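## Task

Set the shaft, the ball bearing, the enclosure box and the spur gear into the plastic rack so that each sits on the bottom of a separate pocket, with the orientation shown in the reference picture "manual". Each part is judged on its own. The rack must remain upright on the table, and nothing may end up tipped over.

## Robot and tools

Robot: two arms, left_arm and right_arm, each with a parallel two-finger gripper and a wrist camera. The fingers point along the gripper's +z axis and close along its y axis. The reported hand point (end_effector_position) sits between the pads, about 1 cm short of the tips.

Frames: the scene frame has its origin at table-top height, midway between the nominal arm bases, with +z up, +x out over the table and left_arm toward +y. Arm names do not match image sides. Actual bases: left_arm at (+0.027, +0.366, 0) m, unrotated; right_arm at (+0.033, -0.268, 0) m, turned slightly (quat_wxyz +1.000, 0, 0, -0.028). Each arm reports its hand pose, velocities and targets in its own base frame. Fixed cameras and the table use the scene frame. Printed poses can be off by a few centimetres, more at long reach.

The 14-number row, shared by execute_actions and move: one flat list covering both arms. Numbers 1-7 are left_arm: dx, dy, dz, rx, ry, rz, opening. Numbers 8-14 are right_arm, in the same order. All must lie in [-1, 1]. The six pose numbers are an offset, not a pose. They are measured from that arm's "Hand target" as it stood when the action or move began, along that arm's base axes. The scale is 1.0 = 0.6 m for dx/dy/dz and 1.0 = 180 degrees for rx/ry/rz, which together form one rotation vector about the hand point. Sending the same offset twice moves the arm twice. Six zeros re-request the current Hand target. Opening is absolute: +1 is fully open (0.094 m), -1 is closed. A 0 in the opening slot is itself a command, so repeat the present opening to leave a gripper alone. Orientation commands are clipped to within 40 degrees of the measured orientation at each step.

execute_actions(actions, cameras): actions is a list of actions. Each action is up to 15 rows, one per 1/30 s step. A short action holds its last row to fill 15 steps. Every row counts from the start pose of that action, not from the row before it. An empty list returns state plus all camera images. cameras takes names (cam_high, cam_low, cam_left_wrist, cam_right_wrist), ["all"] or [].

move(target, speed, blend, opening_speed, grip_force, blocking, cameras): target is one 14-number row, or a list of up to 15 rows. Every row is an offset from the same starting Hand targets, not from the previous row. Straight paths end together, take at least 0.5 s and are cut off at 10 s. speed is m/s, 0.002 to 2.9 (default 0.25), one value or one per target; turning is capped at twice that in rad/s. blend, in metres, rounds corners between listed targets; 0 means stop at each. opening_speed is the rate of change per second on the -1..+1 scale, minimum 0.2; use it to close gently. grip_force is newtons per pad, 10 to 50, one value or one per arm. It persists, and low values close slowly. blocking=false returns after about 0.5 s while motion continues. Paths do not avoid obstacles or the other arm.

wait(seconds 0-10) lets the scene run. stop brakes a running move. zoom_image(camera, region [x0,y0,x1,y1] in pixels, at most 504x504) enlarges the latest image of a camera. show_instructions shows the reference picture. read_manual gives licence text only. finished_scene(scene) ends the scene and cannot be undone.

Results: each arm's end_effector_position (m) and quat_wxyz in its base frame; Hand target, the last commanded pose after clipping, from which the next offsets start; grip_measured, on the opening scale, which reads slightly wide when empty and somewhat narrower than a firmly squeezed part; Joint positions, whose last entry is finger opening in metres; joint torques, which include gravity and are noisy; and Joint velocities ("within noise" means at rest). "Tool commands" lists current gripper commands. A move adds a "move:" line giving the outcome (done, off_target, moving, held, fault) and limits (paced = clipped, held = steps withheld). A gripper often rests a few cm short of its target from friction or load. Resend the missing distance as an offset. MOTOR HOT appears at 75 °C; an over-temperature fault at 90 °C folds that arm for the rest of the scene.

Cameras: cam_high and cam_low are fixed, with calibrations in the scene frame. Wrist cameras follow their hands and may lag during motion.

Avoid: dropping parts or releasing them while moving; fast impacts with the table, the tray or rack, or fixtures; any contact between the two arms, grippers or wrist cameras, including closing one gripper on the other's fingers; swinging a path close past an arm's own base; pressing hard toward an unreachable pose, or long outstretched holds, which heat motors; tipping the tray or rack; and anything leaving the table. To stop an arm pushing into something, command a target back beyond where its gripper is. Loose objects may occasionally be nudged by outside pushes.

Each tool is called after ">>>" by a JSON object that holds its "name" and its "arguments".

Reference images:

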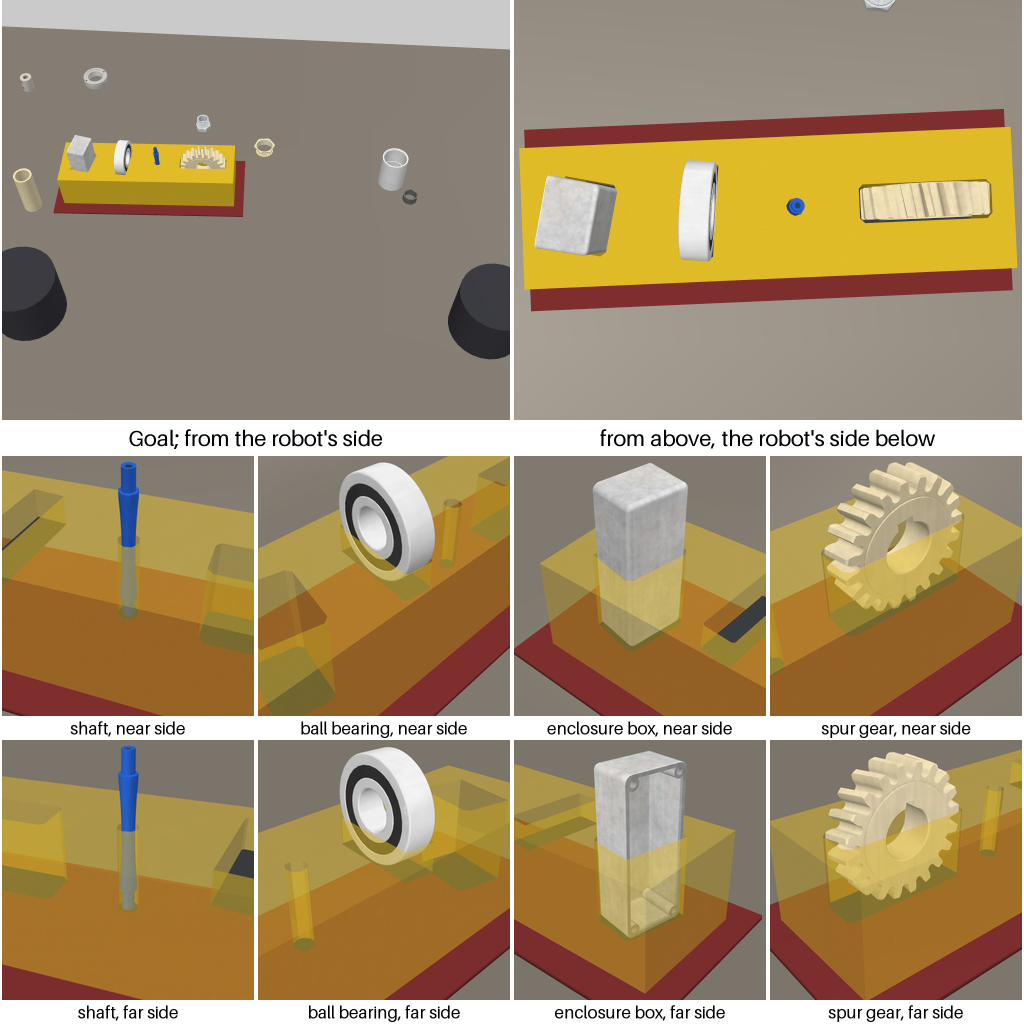

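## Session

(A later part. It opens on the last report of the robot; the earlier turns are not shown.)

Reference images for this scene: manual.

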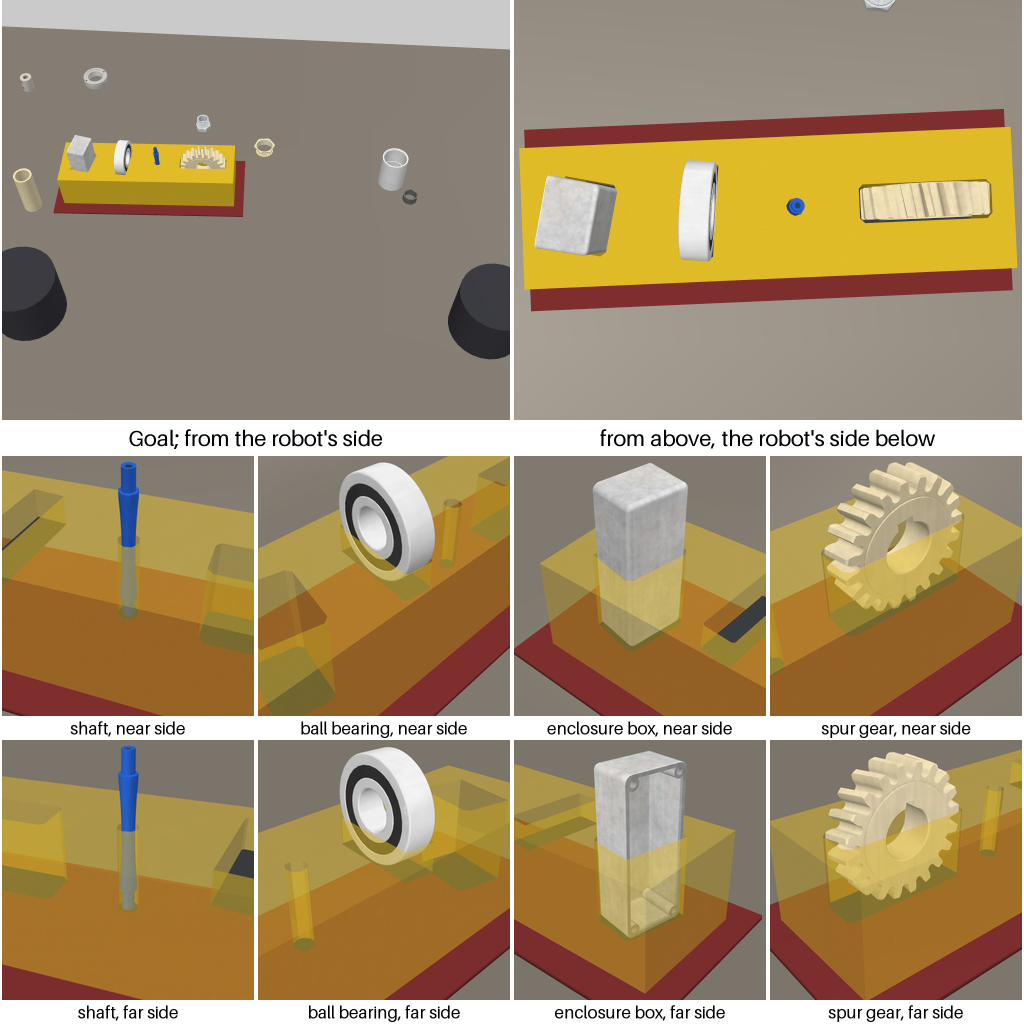

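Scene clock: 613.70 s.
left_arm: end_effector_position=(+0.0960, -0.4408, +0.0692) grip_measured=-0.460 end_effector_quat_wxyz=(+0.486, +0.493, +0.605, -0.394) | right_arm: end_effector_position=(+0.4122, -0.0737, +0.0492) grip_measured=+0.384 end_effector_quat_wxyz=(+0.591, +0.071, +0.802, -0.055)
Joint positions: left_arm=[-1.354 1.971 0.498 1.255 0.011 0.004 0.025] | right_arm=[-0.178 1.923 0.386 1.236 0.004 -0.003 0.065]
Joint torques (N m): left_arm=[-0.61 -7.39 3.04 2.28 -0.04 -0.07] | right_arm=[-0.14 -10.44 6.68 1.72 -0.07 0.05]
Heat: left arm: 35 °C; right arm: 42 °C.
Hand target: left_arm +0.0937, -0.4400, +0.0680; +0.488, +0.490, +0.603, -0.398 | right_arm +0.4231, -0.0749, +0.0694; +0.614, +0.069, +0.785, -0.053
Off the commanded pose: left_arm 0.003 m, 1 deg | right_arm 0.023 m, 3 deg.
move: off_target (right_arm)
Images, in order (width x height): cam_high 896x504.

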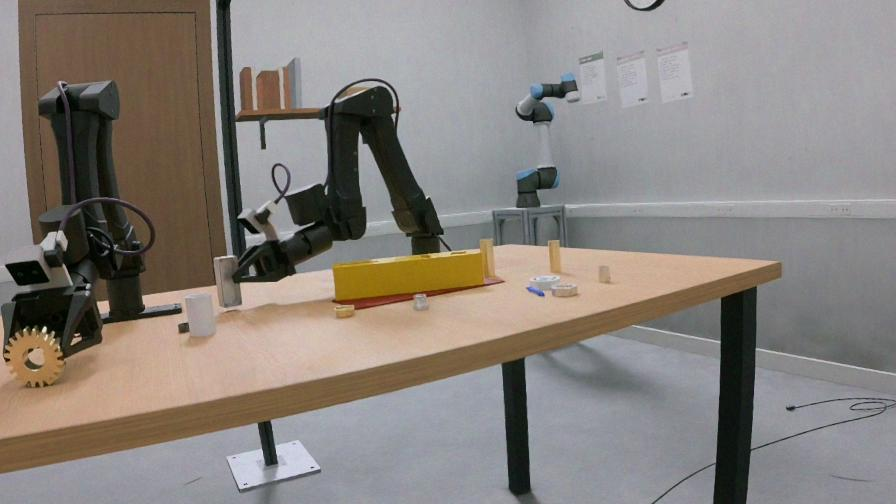

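>>> {"name": "move", "arguments": {"target": [[0,0,-0.007,0,0,0,-0.56,0,0,-0.002,0,0,0,0.26],[0,0,-0.007,0,0,0,-0.25,0,0,-0.002,0,0,0,0.5]], "speed": 0.03, "opening_speed": 0.3, "cameras": ["cam_high","cam_left_wrist","cam_right_wrist"]}}

>>> {"name": "zoom_image", "arguments": {"camera": "cam_high", "region": [0, 230, 260, 400]}}

Scene clock: 629.93 s.
left_arm: end_effector_position=(+0.0962, -0.4415, +0.0682) grip_measured=-0.252 end_effector_quat_wxyz=(+0.490, +0.490, +0.602, -0.397) | right_arm: end_effector_position=(+0.4159, -0.0740, +0.0533) grip_measured=+0.497 end_effector_quat_wxyz=(+0.596, +0.070, +0.798, -0.055)
Joint positions: left_arm=[-1.354 1.993 0.498 1.289 0.011 0.004 0.035] | right_arm=[-0.178 1.923 0.397 1.238 0.002 -0.003 0.07]
Joint torques (N m): left_arm=[-0.61 -7.39 2.95 2.17 -0.03 -0.07] | right_arm=[-0.17 -9.63 5.72 1.78 -0.01 0.04]
Heat: left arm: 37 °C; right arm: 42 °C.
Hand target: left_arm +0.0937, -0.4400, +0.0638; +0.488, +0.490, +0.603, -0.398 | right_arm +0.4231, -0.0749, +0.0683; +0.614, +0.069, +0.785, -0.053
Off the commanded pose: left_arm 0.005 m, 0 deg | right_arm 0.017 m, 3 deg.
move: off_target (right_arm); target 2's new opening was sent with right_arm's hand 0.022 m and 3 deg from that target
camera_calibration:
cam_left_wrist: T_world_to_cam=[[-0.978276, -0.207267, -0.00405187, 0.00383368], [-0.121795, 0.590453, -0.797829, 0.366447], [0.167756, -0.780004, -0.60287, -0.23014], [0, 0, 0, 1]] pos_world=[0.0869892, -0.395085, 0.153633]
cam_right_wrist: T_world_to_cam=[[-0.16728, -0.985831, -0.0124403, -0.00165874], [-0.650658, 0.119869, -0.74985, 0.355821], [0.740717, -0.11734, -0.66149, -0.193453], [0, 0, 0, 1]] pos_world=[0.374534, -0.0669869, 0.138825]
Images, in order (width x height): cam_high 896x504, cam_left_wrist 896x504, cam_right_wrist 896x504.

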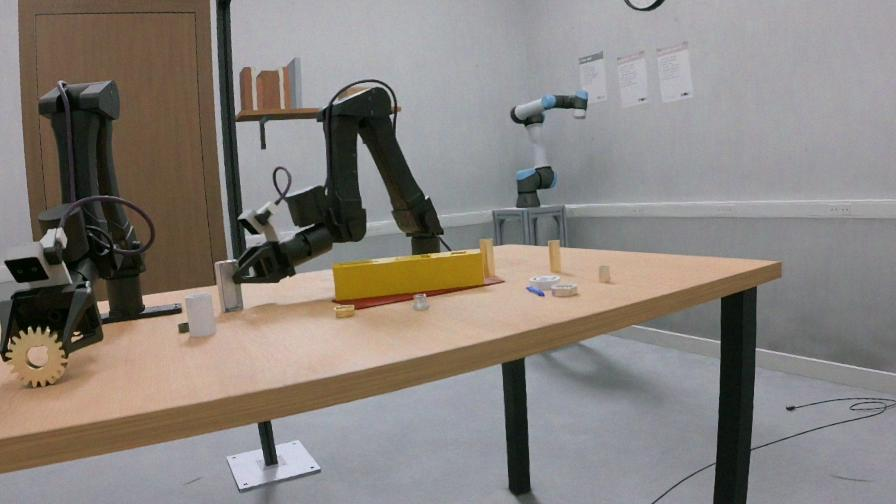

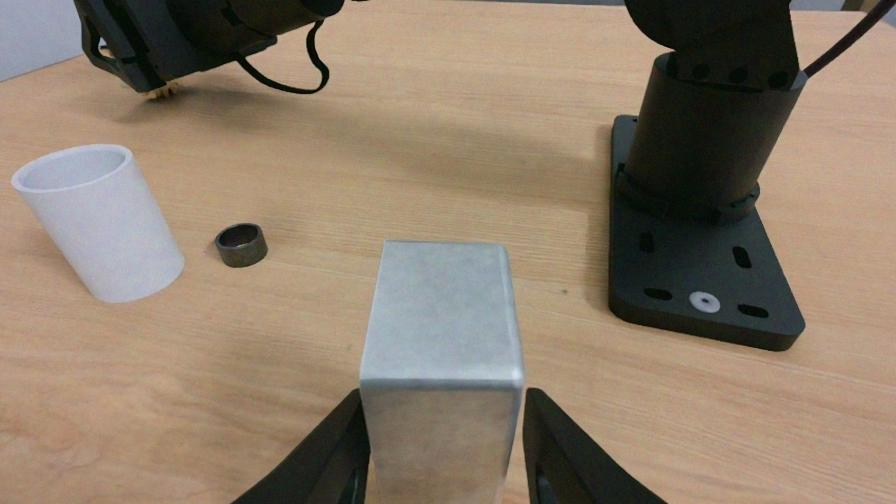

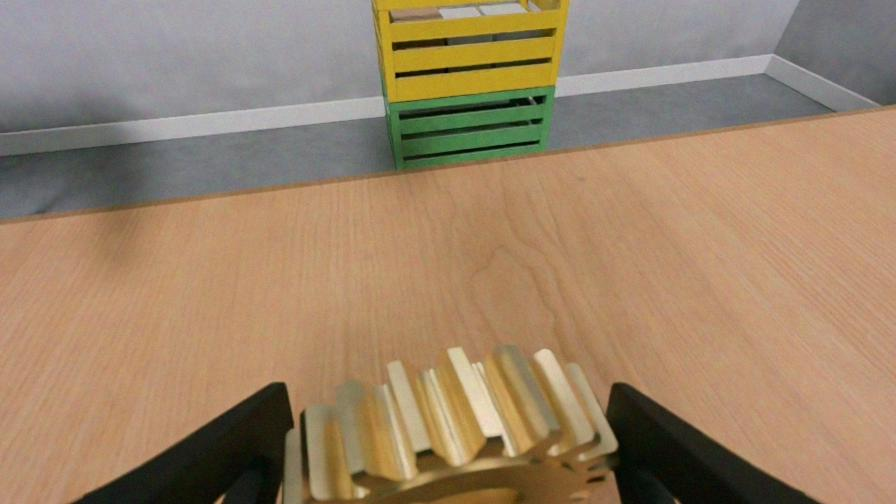

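Scaled by 1.938 from the camera's 896x504 image, which has a finer 1280x720 frame.

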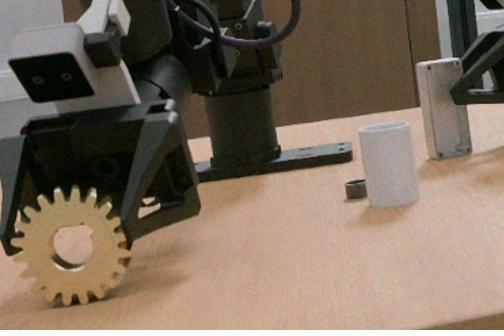

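>>> {"name": "move", "arguments": {"target": [[0,0,0,0,0,0,0.1,0,0,0,0,0,0,0.8],[0,0,0.15,0,0,0,0.1,0,0,0.186,0,0,0,0.8],[-0.023,0.1333,0.227,0.2356,0.4215,0.4502,0.1,-0.01,0,0.186,-0.2660,0.3789,0.4188,0.3],[0.009,-0.02,0.097,0.2356,0.4215,0.4502,0.1,-0.01,0,0.0945,-0.2660,0.3789,0.4188,0.3]], "speed": [0.1,0.2,0.4,0.2], "blend": [0,0.02,0.02,0], "cameras": ["all"]}}

Scene clock: 674.30 s.
left_arm: end_effector_position=(+0.0973, -0.4527, +0.1242) grip_measured=+0.099 end_effector_quat_wxyz=(+0.001, -0.167, +0.985, -0.030) | right_arm: end_effector_position=(+0.4164, -0.0777, +0.1380) grip_measured=+0.303 end_effector_quat_wxyz=(+0.007, -0.639, +0.769, -0.011)
Joint positions: left_arm=[-1.361 2.348 2.378 -1.541 0.001 -1.697 0.052] | right_arm=[-0.186 2.177 2.148 -1.515 0.003 -1.571 0.061]
Joint torques (N m): left_arm=[0.28 -13.2 7.01 -0.07 0 -0.11] | right_arm=[0.49 -10.84 5.83 0.25 -0.01 -0.05]
Heat: left arm: 34 °C; right arm: 41 °C.
Hand target: left_arm +0.0991, -0.4519, +0.1220; +0.000, -0.173, +0.985, +0.000 | right_arm +0.4171, -0.0750, +0.1249; +0.000, -0.643, +0.766, +0.000
Off the commanded pose: left_arm 0.003 m, 4 deg | right_arm 0.013 m, 2 deg.
joint sent to its limit (left arm) — joint 4 (wrist pitch), lower limit. The joint targets are off in orientation, not in position.
move: off_target (left_arm, right_arm); blend cut to 0 m at target 3; target 3's new opening was sent with right_arm's hand 0.004 m and 8 deg from that target
camera_calibration:
cam_left_wrist: T_world_to_cam=[[0.328609, -0.942824, 0.0556741, -0.464714], [-0.858465, -0.273591, 0.433805, -0.0545735], [-0.39377, -0.190347, -0.899285, 0.153132], [0, 0, 0, 1]] pos_world=[0.166158, -0.423926, 0.187256]
cam_right_wrist: T_world_to_cam=[[0.980502, -0.196123, 0.012311, -0.424126], [-0.182697, -0.886722, 0.42467, -0.0150936], [-0.0723714, -0.418639, -0.905264, 0.21065], [0, 0, 0, 1]] pos_world=[0.428344, -0.0083788, 0.202325]

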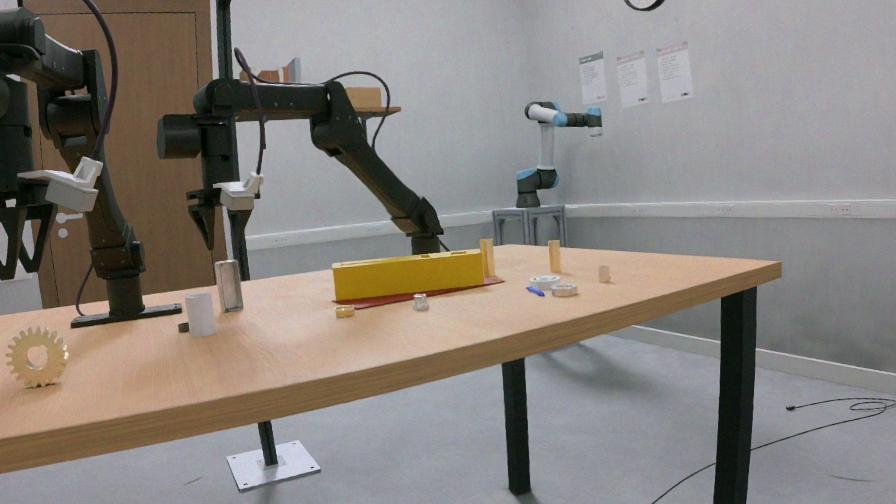

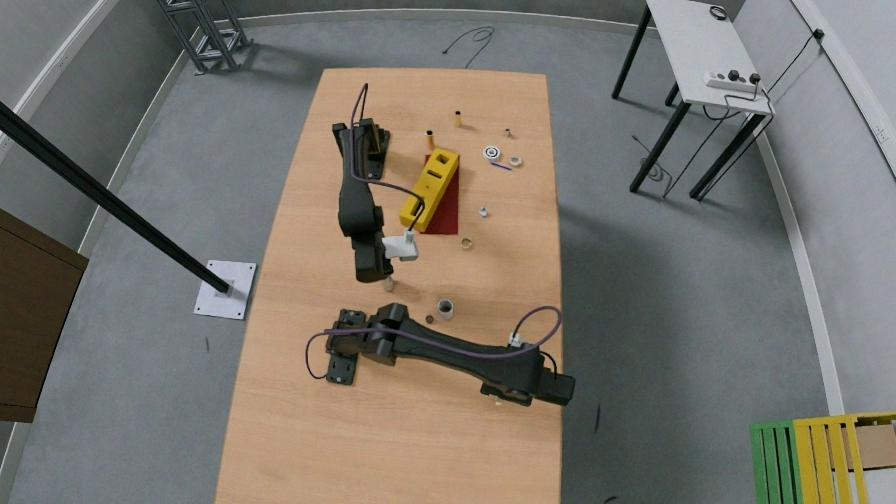

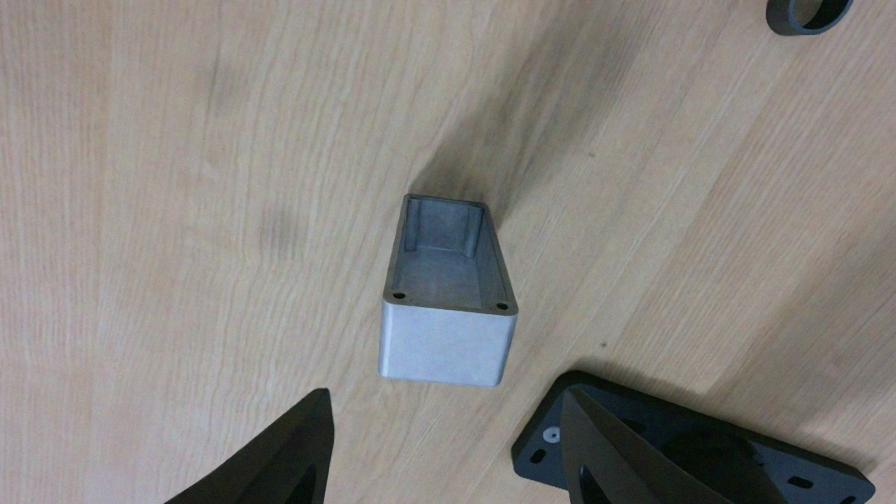

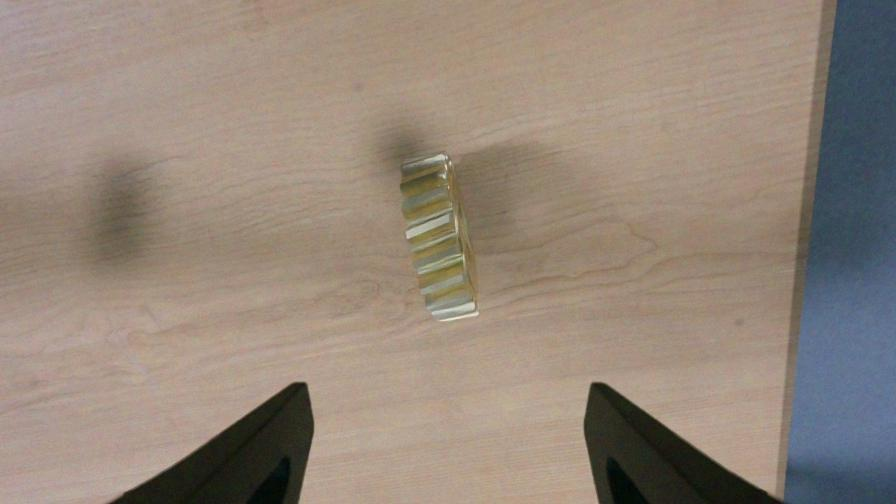

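>>> {"name": "move", "arguments": {"target": [-0.0047,-0.005,-0.0333,0,0,0,0.3,0,0.003,-0.078,0,0,0.0556,0.1], "speed": 0.15, "cameras": ["cam_left_wrist","cam_right_wrist"]}}

Scene clock: 703.67 s.
left_arm: end_effector_position=(+0.0977, -0.4546, +0.1077) grip_measured=+0.298 end_effector_quat_wxyz=(+0.000, -0.171, +0.985, -0.014) | right_arm: end_effector_position=(+0.4189, -0.0783, +0.0854) grip_measured=+0.103 end_effector_quat_wxyz=(-0.003, +0.701, -0.713, +0.007)
Joint positions: left_arm=[-1.361 2.392 2.39 -1.542 0.001 -1.704 0.061] | right_arm=[-0.186 2.177 1.938 -1.317 0.004 -1.74 0.052]
Joint torques (N m): left_arm=[-0.35 -12.74 7.25 -0.13 0 -0.11] | right_arm=[0.94 -12.55 5.41 0.25 -0.02 -0.03]
Heat: left arm: 38 °C; right arm: 38 °C.
Hand target: left_arm +0.0963, -0.4549, +0.1021; +0.000, -0.173, +0.985, +0.000 | right_arm +0.4171, -0.0732, +0.0781; +0.000, +0.707, -0.707, +0.000
Off the commanded pose: left_arm 0.006 m, 2 deg | right_arm 0.009 m, 1 deg.
joint sent to its limit (left arm) — joint 4 (wrist pitch), lower limit. The joint targets still meet the commanded pose.
move: done
camera_calibration:
cam_left_wrist: T_world_to_cam=[[0.335356, -0.941799, 0.0234555, -0.462542], [-0.853466, -0.293172, 0.430866, -0.0566678], [-0.398913, -0.164512, -0.902111, 0.150635], [0, 0, 0, 1]] pos_world=[0.166843, -0.427454, 0.171155]
cam_right_wrist: T_world_to_cam=[[0.999595, -0.0284509, -0.000350945, -0.419896], [-0.0255665, -0.90353, 0.42776, -0.0601916], [-0.0124873, -0.427578, -0.903892, 0.13699], [0, 0, 0, 1]] pos_world=[0.419898, -0.00775726, 0.149425]
Images, in order (width x height): cam_left_wrist 896x504, cam_right_wrist 896x504.

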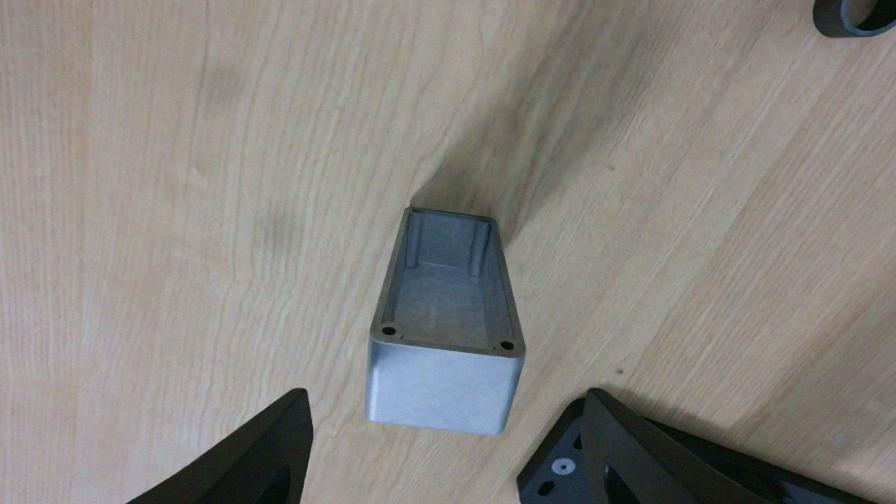

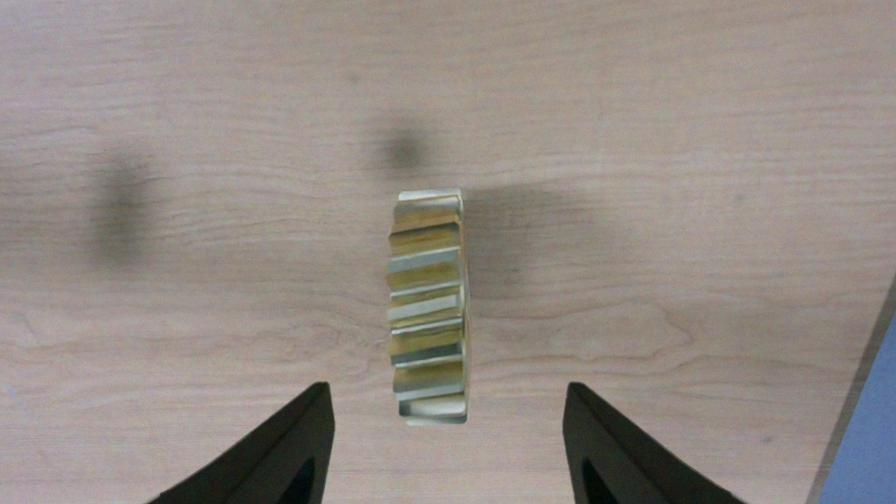

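>>> {"name": "move", "arguments": {"target": [[-0.007,-0.0015,-0.057,0,0,0,0.3,-0.0075,0.002,-0.05,0,0,0,0.1],[-0.007,-0.0015,-0.057,0,0,0,-0.33,-0.0075,0.002,-0.05,0,0,0,-0.72]], "speed": 0.12, "opening_speed": 1.0, "cameras": ["cam_left_wrist","cam_right_wrist"]}}

Scene clock: 742.27 s.
left_arm: end_effector_position=(+0.0957, -0.4567, +0.0729) grip_measured=-0.218 end_effector_quat_wxyz=(-0.001, -0.173, +0.985, -0.005) | right_arm: end_effector_position=(+0.4159, -0.0766, +0.0517) grip_measured=-0.639 end_effector_quat_wxyz=(-0.001, +0.703, -0.711, +0.006)
Joint positions: left_arm=[-1.366 2.392 2.25 -1.419 0.002 -1.714 0.037] | right_arm=[-0.183 2.177 1.804 -1.187 0.004 -1.741 0.017]
Joint torques (N m): left_arm=[-0.72 -14.84 4.62 0.1 -0.01 -0.11] | right_arm=[0.79 -13.35 5.53 0.17 -0.02 -0.03]
Heat: left arm: 38 °C; right arm: 38 °C.
Hand target: left_arm +0.0921, -0.4558, +0.0678; +0.000, -0.173, +0.985, +0.000 | right_arm +0.4126, -0.0719, +0.0482; +0.000, +0.707, -0.707, +0.000
Off the commanded pose: left_arm 0.006 m, 1 deg | right_arm 0.007 m, 1 deg.
move: done
camera_calibration:
cam_left_wrist: T_world_to_cam=[[0.339651, -0.94053, 0.00635133, -0.461516], [-0.850195, -0.304127, 0.429738, -0.0492553], [-0.40225, -0.151361, -0.902931, 0.124436], [0, 0, 0, 1]] pos_world=[0.164932, -0.430215, 0.136455]
cam_right_wrist: T_world_to_cam=[[0.999686, -0.0246627, -0.00450675, -0.4164], [-0.0203751, -0.903949, 0.427155, -0.0464125], [-0.0146087, -0.426929, -0.904167, 0.108138], [0, 0, 0, 1]] pos_world=[0.416903, -0.00605691, 0.115723]
Images, in order (width x height): cam_left_wrist 896x504, cam_right_wrist 896x504.

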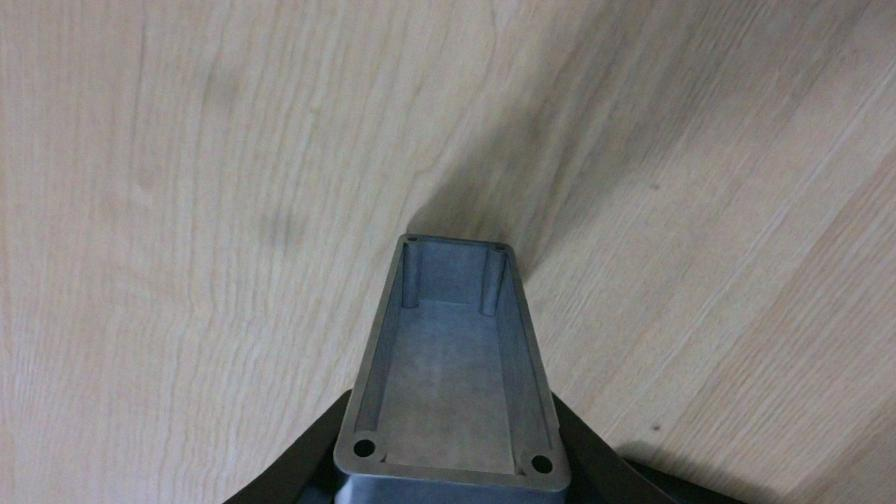

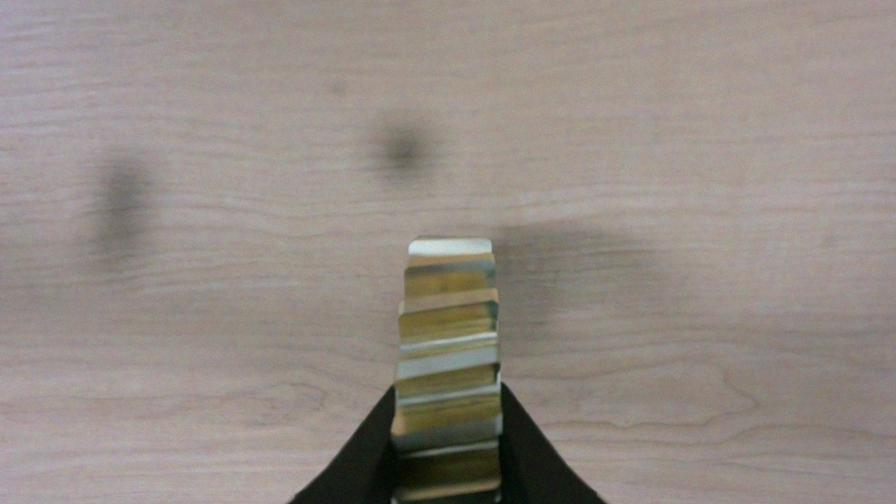

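>>> {"name": "move", "arguments": {"target": [[-0.0035,0.1263,0.1787,0,0,0,-0.33,0,0,0.186,0,0,0,-0.72],[0.2028,0.6875,0.185,0,0,0.2222,-0.33,-0.321,0.5865,0.253,0,0,-0.0833,-0.72]], "speed": [0.2,0.3], "blend": [0.03,0], "cameras": ["cam_low","cam_left_wrist","cam_right_wrist"]}}

Scene clock: 766.87 s.
left_arm: end_effector_position=(+0.2185, -0.0459, +0.1775) grip_measured=-0.218 end_effector_quat_wxyz=(+0.004, -0.499, +0.867, -0.004) | right_arm: end_effector_position=(+0.2162, +0.2787, +0.1934) grip_measured=-0.639 end_effector_quat_wxyz=(+0.035, -0.613, +0.789, +0.009)
Joint positions: left_arm=[-0.211 1.392 1.35 -1.517 0.001 -1.255 0.037] | right_arm=[0.908 1.849 1.894 -1.542 -0.001 -0.413 0.017]
Joint torques (N m): left_arm=[0.5 -5.55 5.46 -0.17 0.01 0.02] | right_arm=[-0.38 -8.83 10.55 0.1 0.04 0.07]
Heat: left arm: 38 °C; right arm: 38 °C.
Hand target: left_arm +0.2137, -0.0433, +0.1788; +0.000, -0.499, +0.867, +0.000 | right_arm +0.2200, +0.2800, +0.1999; +0.000, -0.609, +0.793, +0.000
Off the commanded pose: left_arm 0.005 m, 1 deg | right_arm 0.008 m, 4 deg.
joint sent to its limit (right arm) — joint 4 (wrist pitch), lower limit. The joint targets are off in orientation, not in position.
move: off_target (right_arm)
camera_calibration:
cam_left_wrist: T_world_to_cam=[[0.864009, -0.503413, 0.00791744, -0.212288], [-0.458915, -0.780973, 0.423648, 0.0288498], [-0.207087, -0.36967, -0.905792, 0.278435], [0, 0, 0, 1]] pos_world=[0.254319, 0.0185912, 0.241662]
cam_right_wrist: T_world_to_cam=[[0.965864, -0.258722, 0.0130188, -0.138167], [-0.245939, -0.900037, 0.359788, 0.27079], [-0.0813677, -0.350708, -0.932943, 0.38383], [0, 0, 0, 1]] pos_world=[0.231279, 0.342587, 0.262463]
Images, in order (width x height): cam_low 896x504, cam_left_wrist 896x504, cam_right_wrist 896x504.

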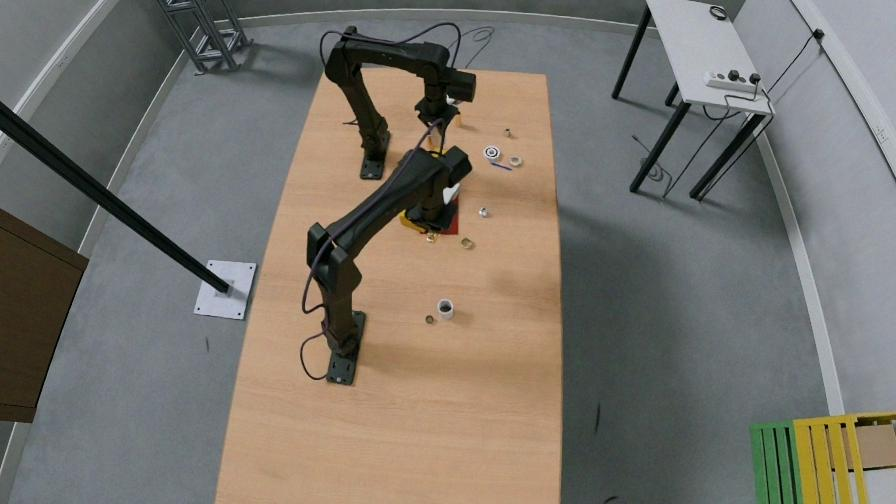

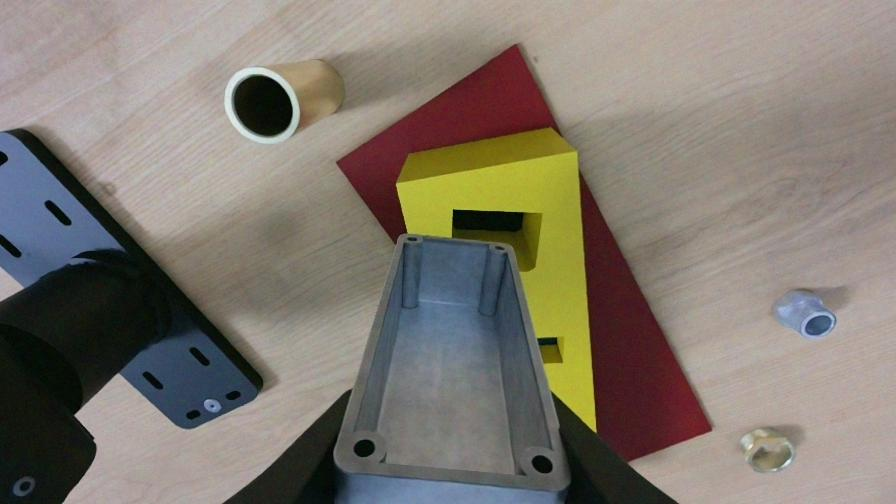

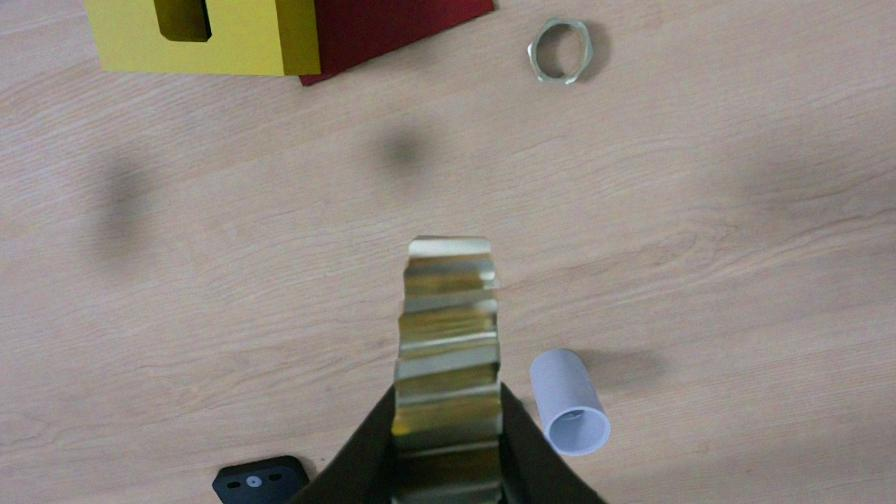

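>>> {"name": "zoom_image", "arguments": {"camera": "cam_left_wrist", "region": [370, 110, 620, 380]}}

Scaled by 1.867 from the camera's 896x504 image, which has a finer 1280x720 frame.

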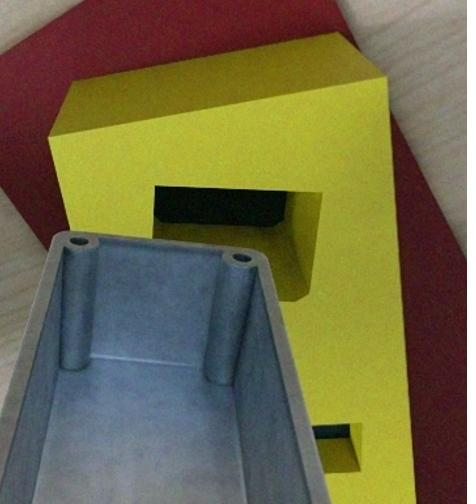

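>>> {"name": "move", "arguments": {"target": [0.0233,-0.0268,-0.0613,0,0,0.025,-0.33,0,0,0,0,0,0,-0.72], "speed": 0.12, "cameras": ["cam_left_wrist","cam_high"]}}

>>> {"name": "zoom_image", "arguments": {"camera": "cam_left_wrist", "region": [330, 130, 610, 380]}}

Scene clock: 813.97 s.
left_arm: end_effector_position=(+0.2281, -0.0581, +0.1459) grip_measured=-0.218 end_effector_quat_wxyz=(+0.001, -0.533, +0.846, -0.003) | right_arm: end_effector_position=(+0.2162, +0.2787, +0.1934) grip_measured=-0.639 end_effector_quat_wxyz=(+0.035, -0.613, +0.789, +0.009)
Joint positions: left_arm=[-0.252 1.427 1.253 -1.39 0.003 -1.375 0.037] | right_arm=[0.908 1.849 1.894 -1.542 -0.001 -0.413 0.017]
Joint torques (N m): left_arm=[-0.69 -4.98 4.81 0.12 -0.01 -0.11] | right_arm=[-0.42 -8.84 10.51 0.11 0.04 0.07]
Heat: left arm: 35 °C; right arm: 41 °C.
Hand target: left_arm +0.2278, -0.0594, +0.1421; +0.000, -0.533, +0.846, +0.000 | right_arm +0.2200, +0.2800, +0.1999; +0.000, -0.609, +0.793, +0.000
Off the commanded pose: left_arm 0.004 m, 0 deg | right_arm 0.008 m, 4 deg.
joint sent to its limit (right arm) — joint 4 (wrist pitch), lower limit. The joint targets are off in orientation, not in position.
move: off_target (right_arm)
camera_calibration:
cam_left_wrist: T_world_to_cam=[[0.901036, -0.433732, 0.00327818, -0.230215], [-0.393357, -0.813929, 0.42754, 0.0197291], [-0.182769, -0.386518, -0.903991, 0.24042], [0, 0, 0, 1]] pos_world=[0.259134, 0.00913337, 0.209657]
Images, in order (width x height): cam_high 896x504, cam_left_wrist 896x504.

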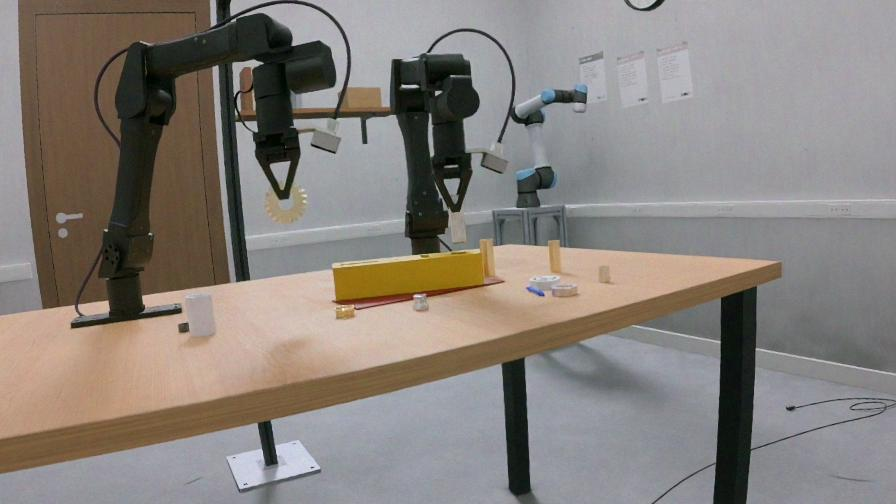

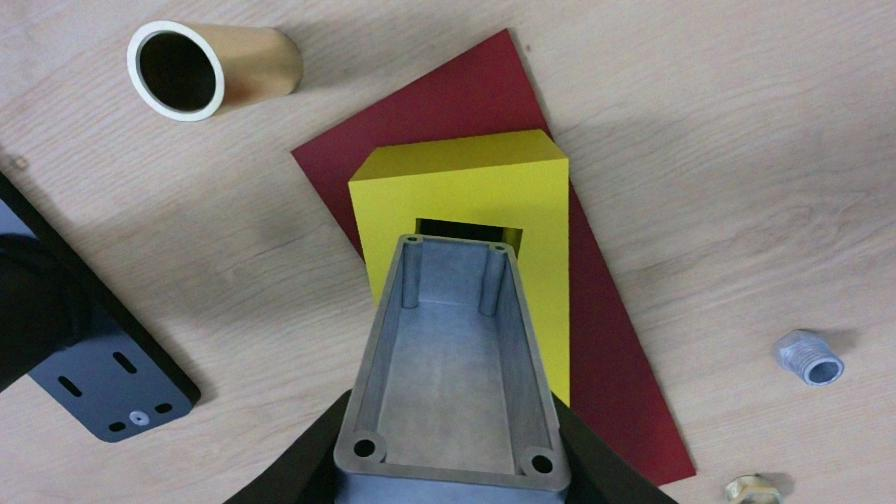

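Scaled by 1.800 from the camera's 896x504 image, which has a finer 1280x720 frame.

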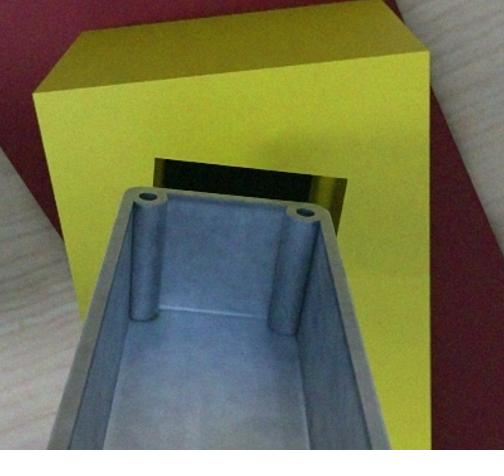

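>>> {"name": "move", "arguments": {"target": [0.0085,-0.004,-0.01,0,0,0,-0.33,0,0,0,0,0,0,-0.72], "speed": 0.06, "cameras": ["cam_left_wrist"]}}

>>> {"name": "zoom_image", "arguments": {"camera": "cam_left_wrist", "region": [370, 190, 550, 290]}}

Scene clock: 832.10 s.
left_arm: end_effector_position=(+0.2335, -0.0605, +0.1412) grip_measured=-0.218 end_effector_quat_wxyz=(+0.003, -0.533, +0.846, -0.005) | right_arm: end_effector_position=(+0.2162, +0.2787, +0.1934) grip_measured=-0.639 end_effector_quat_wxyz=(+0.035, -0.613, +0.789, +0.009)
Joint positions: left_arm=[-0.256 1.444 1.248 -1.363 0.003 -1.38 0.037] | right_arm=[0.908 1.849 1.894 -1.542 -0.001 -0.413 0.017]
Joint torques (N m): left_arm=[-0.72 -4.83 4.71 0.13 -0.01 -0.11] | right_arm=[-0.46 -8.77 10.55 0.11 0.05 0.07]
Heat: left arm: 34 °C; right arm: 41 °C.
Hand target: left_arm +0.2328, -0.0618, +0.1360; +0.000, -0.533, +0.846, +0.000 | right_arm +0.2200, +0.2800, +0.1999; +0.000, -0.609, +0.793, +0.000
Off the commanded pose: left_arm 0.005 m, 1 deg | right_arm 0.008 m, 4 deg.
joint sent to its limit (right arm) — joint 4 (wrist pitch), lower limit. The joint targets are off in orientation, not in position.
move: off_target (right_arm)
camera_calibration:
cam_left_wrist: T_world_to_cam=[[0.901181, -0.433366, 0.00814508, -0.236884], [-0.39508, -0.813547, 0.426676, 0.0224224], [-0.17828, -0.38773, -0.904368, 0.235077], [0, 0, 0, 1]] pos_world=[0.264243, 0.00673101, 0.204959]
Images, in order (width x height): cam_left_wrist 896x504.

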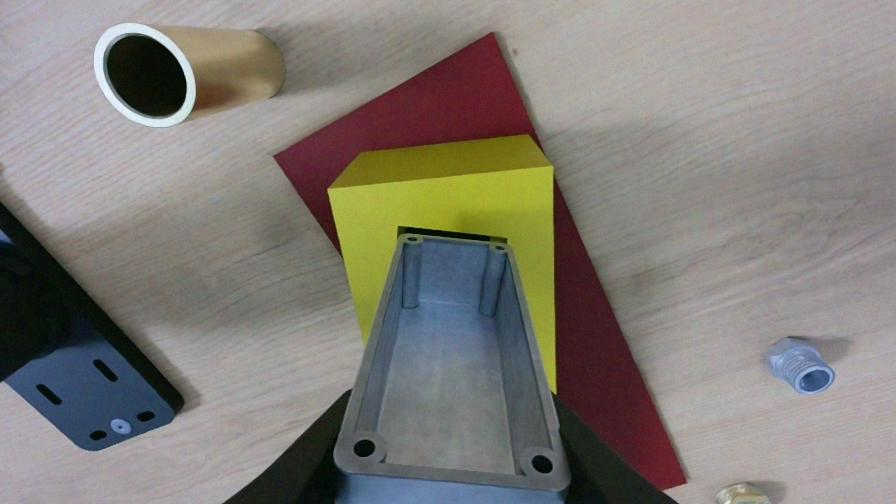

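Scaled by 2.800 from the camera's 896x504 image, which has a finer 1280x720 frame.

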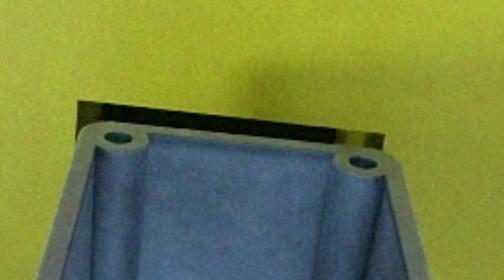

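>>> {"name": "move", "arguments": {"target": [-0.006,-0.007,-0.009,0,0,0,-0.33,0,0,0,0,0,0,-0.72], "speed": 0.06, "cameras": ["cam_left_wrist"]}}

>>> {"name": "zoom_image", "arguments": {"camera": "cam_left_wrist", "region": [370, 190, 550, 290]}}

Scene clock: 856.17 s.
left_arm: end_effector_position=(+0.2304, -0.0648, +0.1338) grip_measured=-0.218 end_effector_quat_wxyz=(+0.000, -0.533, +0.846, -0.002) | right_arm: end_effector_position=(+0.2162, +0.2787, +0.1934) grip_measured=-0.639 end_effector_quat_wxyz=(+0.035, -0.613, +0.789, +0.009)
Joint positions: left_arm=[-0.276 1.444 1.219 -1.343 0.003 -1.4 0.037] | right_arm=[0.908 1.849 1.894 -1.542 -0.001 -0.413 0.017]
Joint torques (N m): left_arm=[-0.72 -5.64 4.7 0.13 -0.01 -0.11] | right_arm=[-0.44 -8.77 10.47 0.11 0.02 0.04]
Heat: left arm: 33 °C; right arm: 41 °C.
Hand target: left_arm +0.2293, -0.0660, +0.1307; +0.000, -0.533, +0.846, +0.000 | right_arm +0.2200, +0.2800, +0.1999; +0.000, -0.609, +0.793, +0.000
Off the commanded pose: left_arm 0.004 m, 0 deg | right_arm 0.008 m, 4 deg.
joint sent to its limit (right arm) — joint 4 (wrist pitch), lower limit. The joint targets are off in orientation, not in position.
move: off_target (right_arm)
camera_calibration:
cam_left_wrist: T_world_to_cam=[[0.901198, -0.433408, -0.0000657686, -0.234753], [-0.391625, -0.814383, 0.428263, 0.0197552], [-0.185666, -0.385924, -0.903654, 0.227999], [0, 0, 0, 1]] pos_world=[0.261627, 0.00233505, 0.197556]
Images, in order (width x height): cam_left_wrist 896x504.

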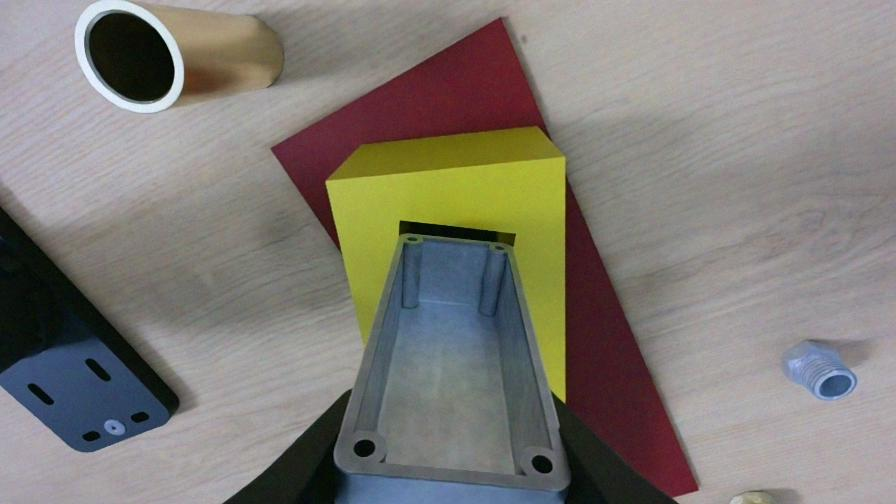

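Scaled by 2.800 from the camera's 896x504 image, which has a finer 1280x720 frame.

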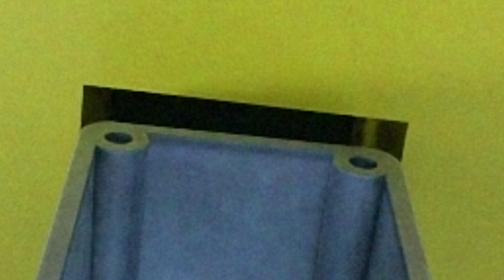

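>>> {"name": "move", "arguments": {"target": [0.0012,-0.0008,-0.0125,0,0,0,-0.33,0,0,0,0,0,0,-0.72], "speed": 0.05, "cameras": ["cam_left_wrist"]}}

>>> {"name": "zoom_image", "arguments": {"camera": "cam_left_wrist", "region": [370, 190, 550, 290]}}

Scene clock: 866.70 s.
left_arm: end_effector_position=(+0.2313, -0.0651, +0.1271) grip_measured=-0.218 end_effector_quat_wxyz=(+0.001, -0.533, +0.846, -0.003) | right_arm: end_effector_position=(+0.2162, +0.2787, +0.1934) grip_measured=-0.639 end_effector_quat_wxyz=(+0.035, -0.613, +0.789, +0.009)
Joint positions: left_arm=[-0.276 1.444 1.192 -1.313 0.003 -1.402 0.037] | right_arm=[0.908 1.849 1.894 -1.542 -0.001 -0.413 0.017]
Joint torques (N m): left_arm=[-0.8 -5.34 4.68 0.12 -0.01 -0.11] | right_arm=[-0.49 -8.77 10.45 0.12 0.05 0.07]
Heat: left arm: 34 °C; right arm: 42 °C.
Hand target: left_arm +0.2300, -0.0665, +0.1232; +0.000, -0.533, +0.846, +0.000 | right_arm +0.2200, +0.2800, +0.1999; +0.000, -0.609, +0.793, +0.000
Off the commanded pose: left_arm 0.004 m, 0 deg | right_arm 0.008 m, 4 deg.
joint sent to its limit (right arm) — joint 4 (wrist pitch), lower limit. The joint targets are off in orientation, not in position.
move: off_target (right_arm)
camera_calibration:
cam_left_wrist: T_world_to_cam=[[0.901876, -0.431982, 0.00330435, -0.236166], [-0.39175, -0.814608, 0.427721, 0.0229156], [-0.182076, -0.387046, -0.903905, 0.221128], [0, 0, 0, 1]] pos_world=[0.262232, 0.00223401, 0.190857]
Images, in order (width x height): cam_left_wrist 896x504.

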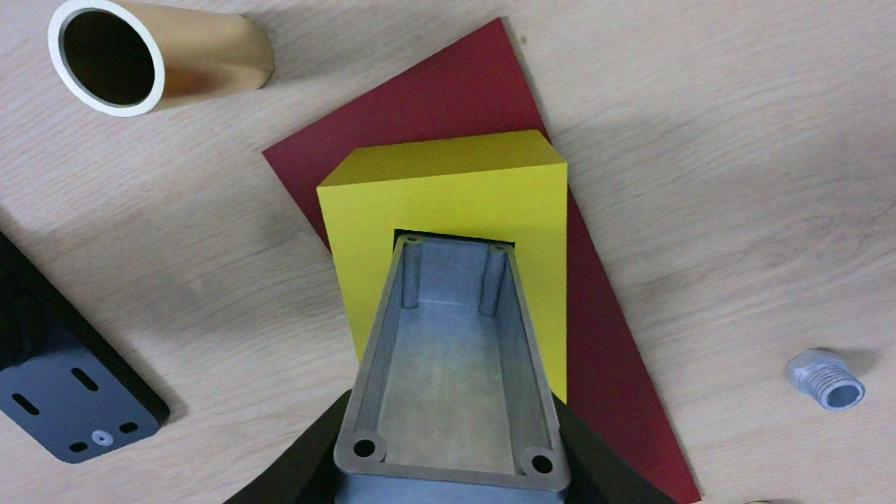

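Scaled by 2.800 from the camera's 896x504 image, which has a finer 1280x720 frame.

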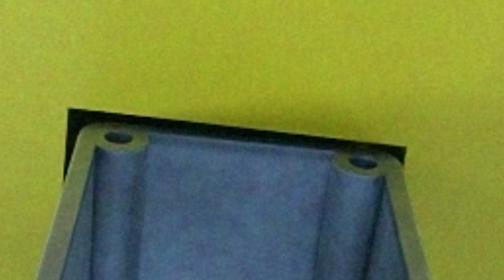

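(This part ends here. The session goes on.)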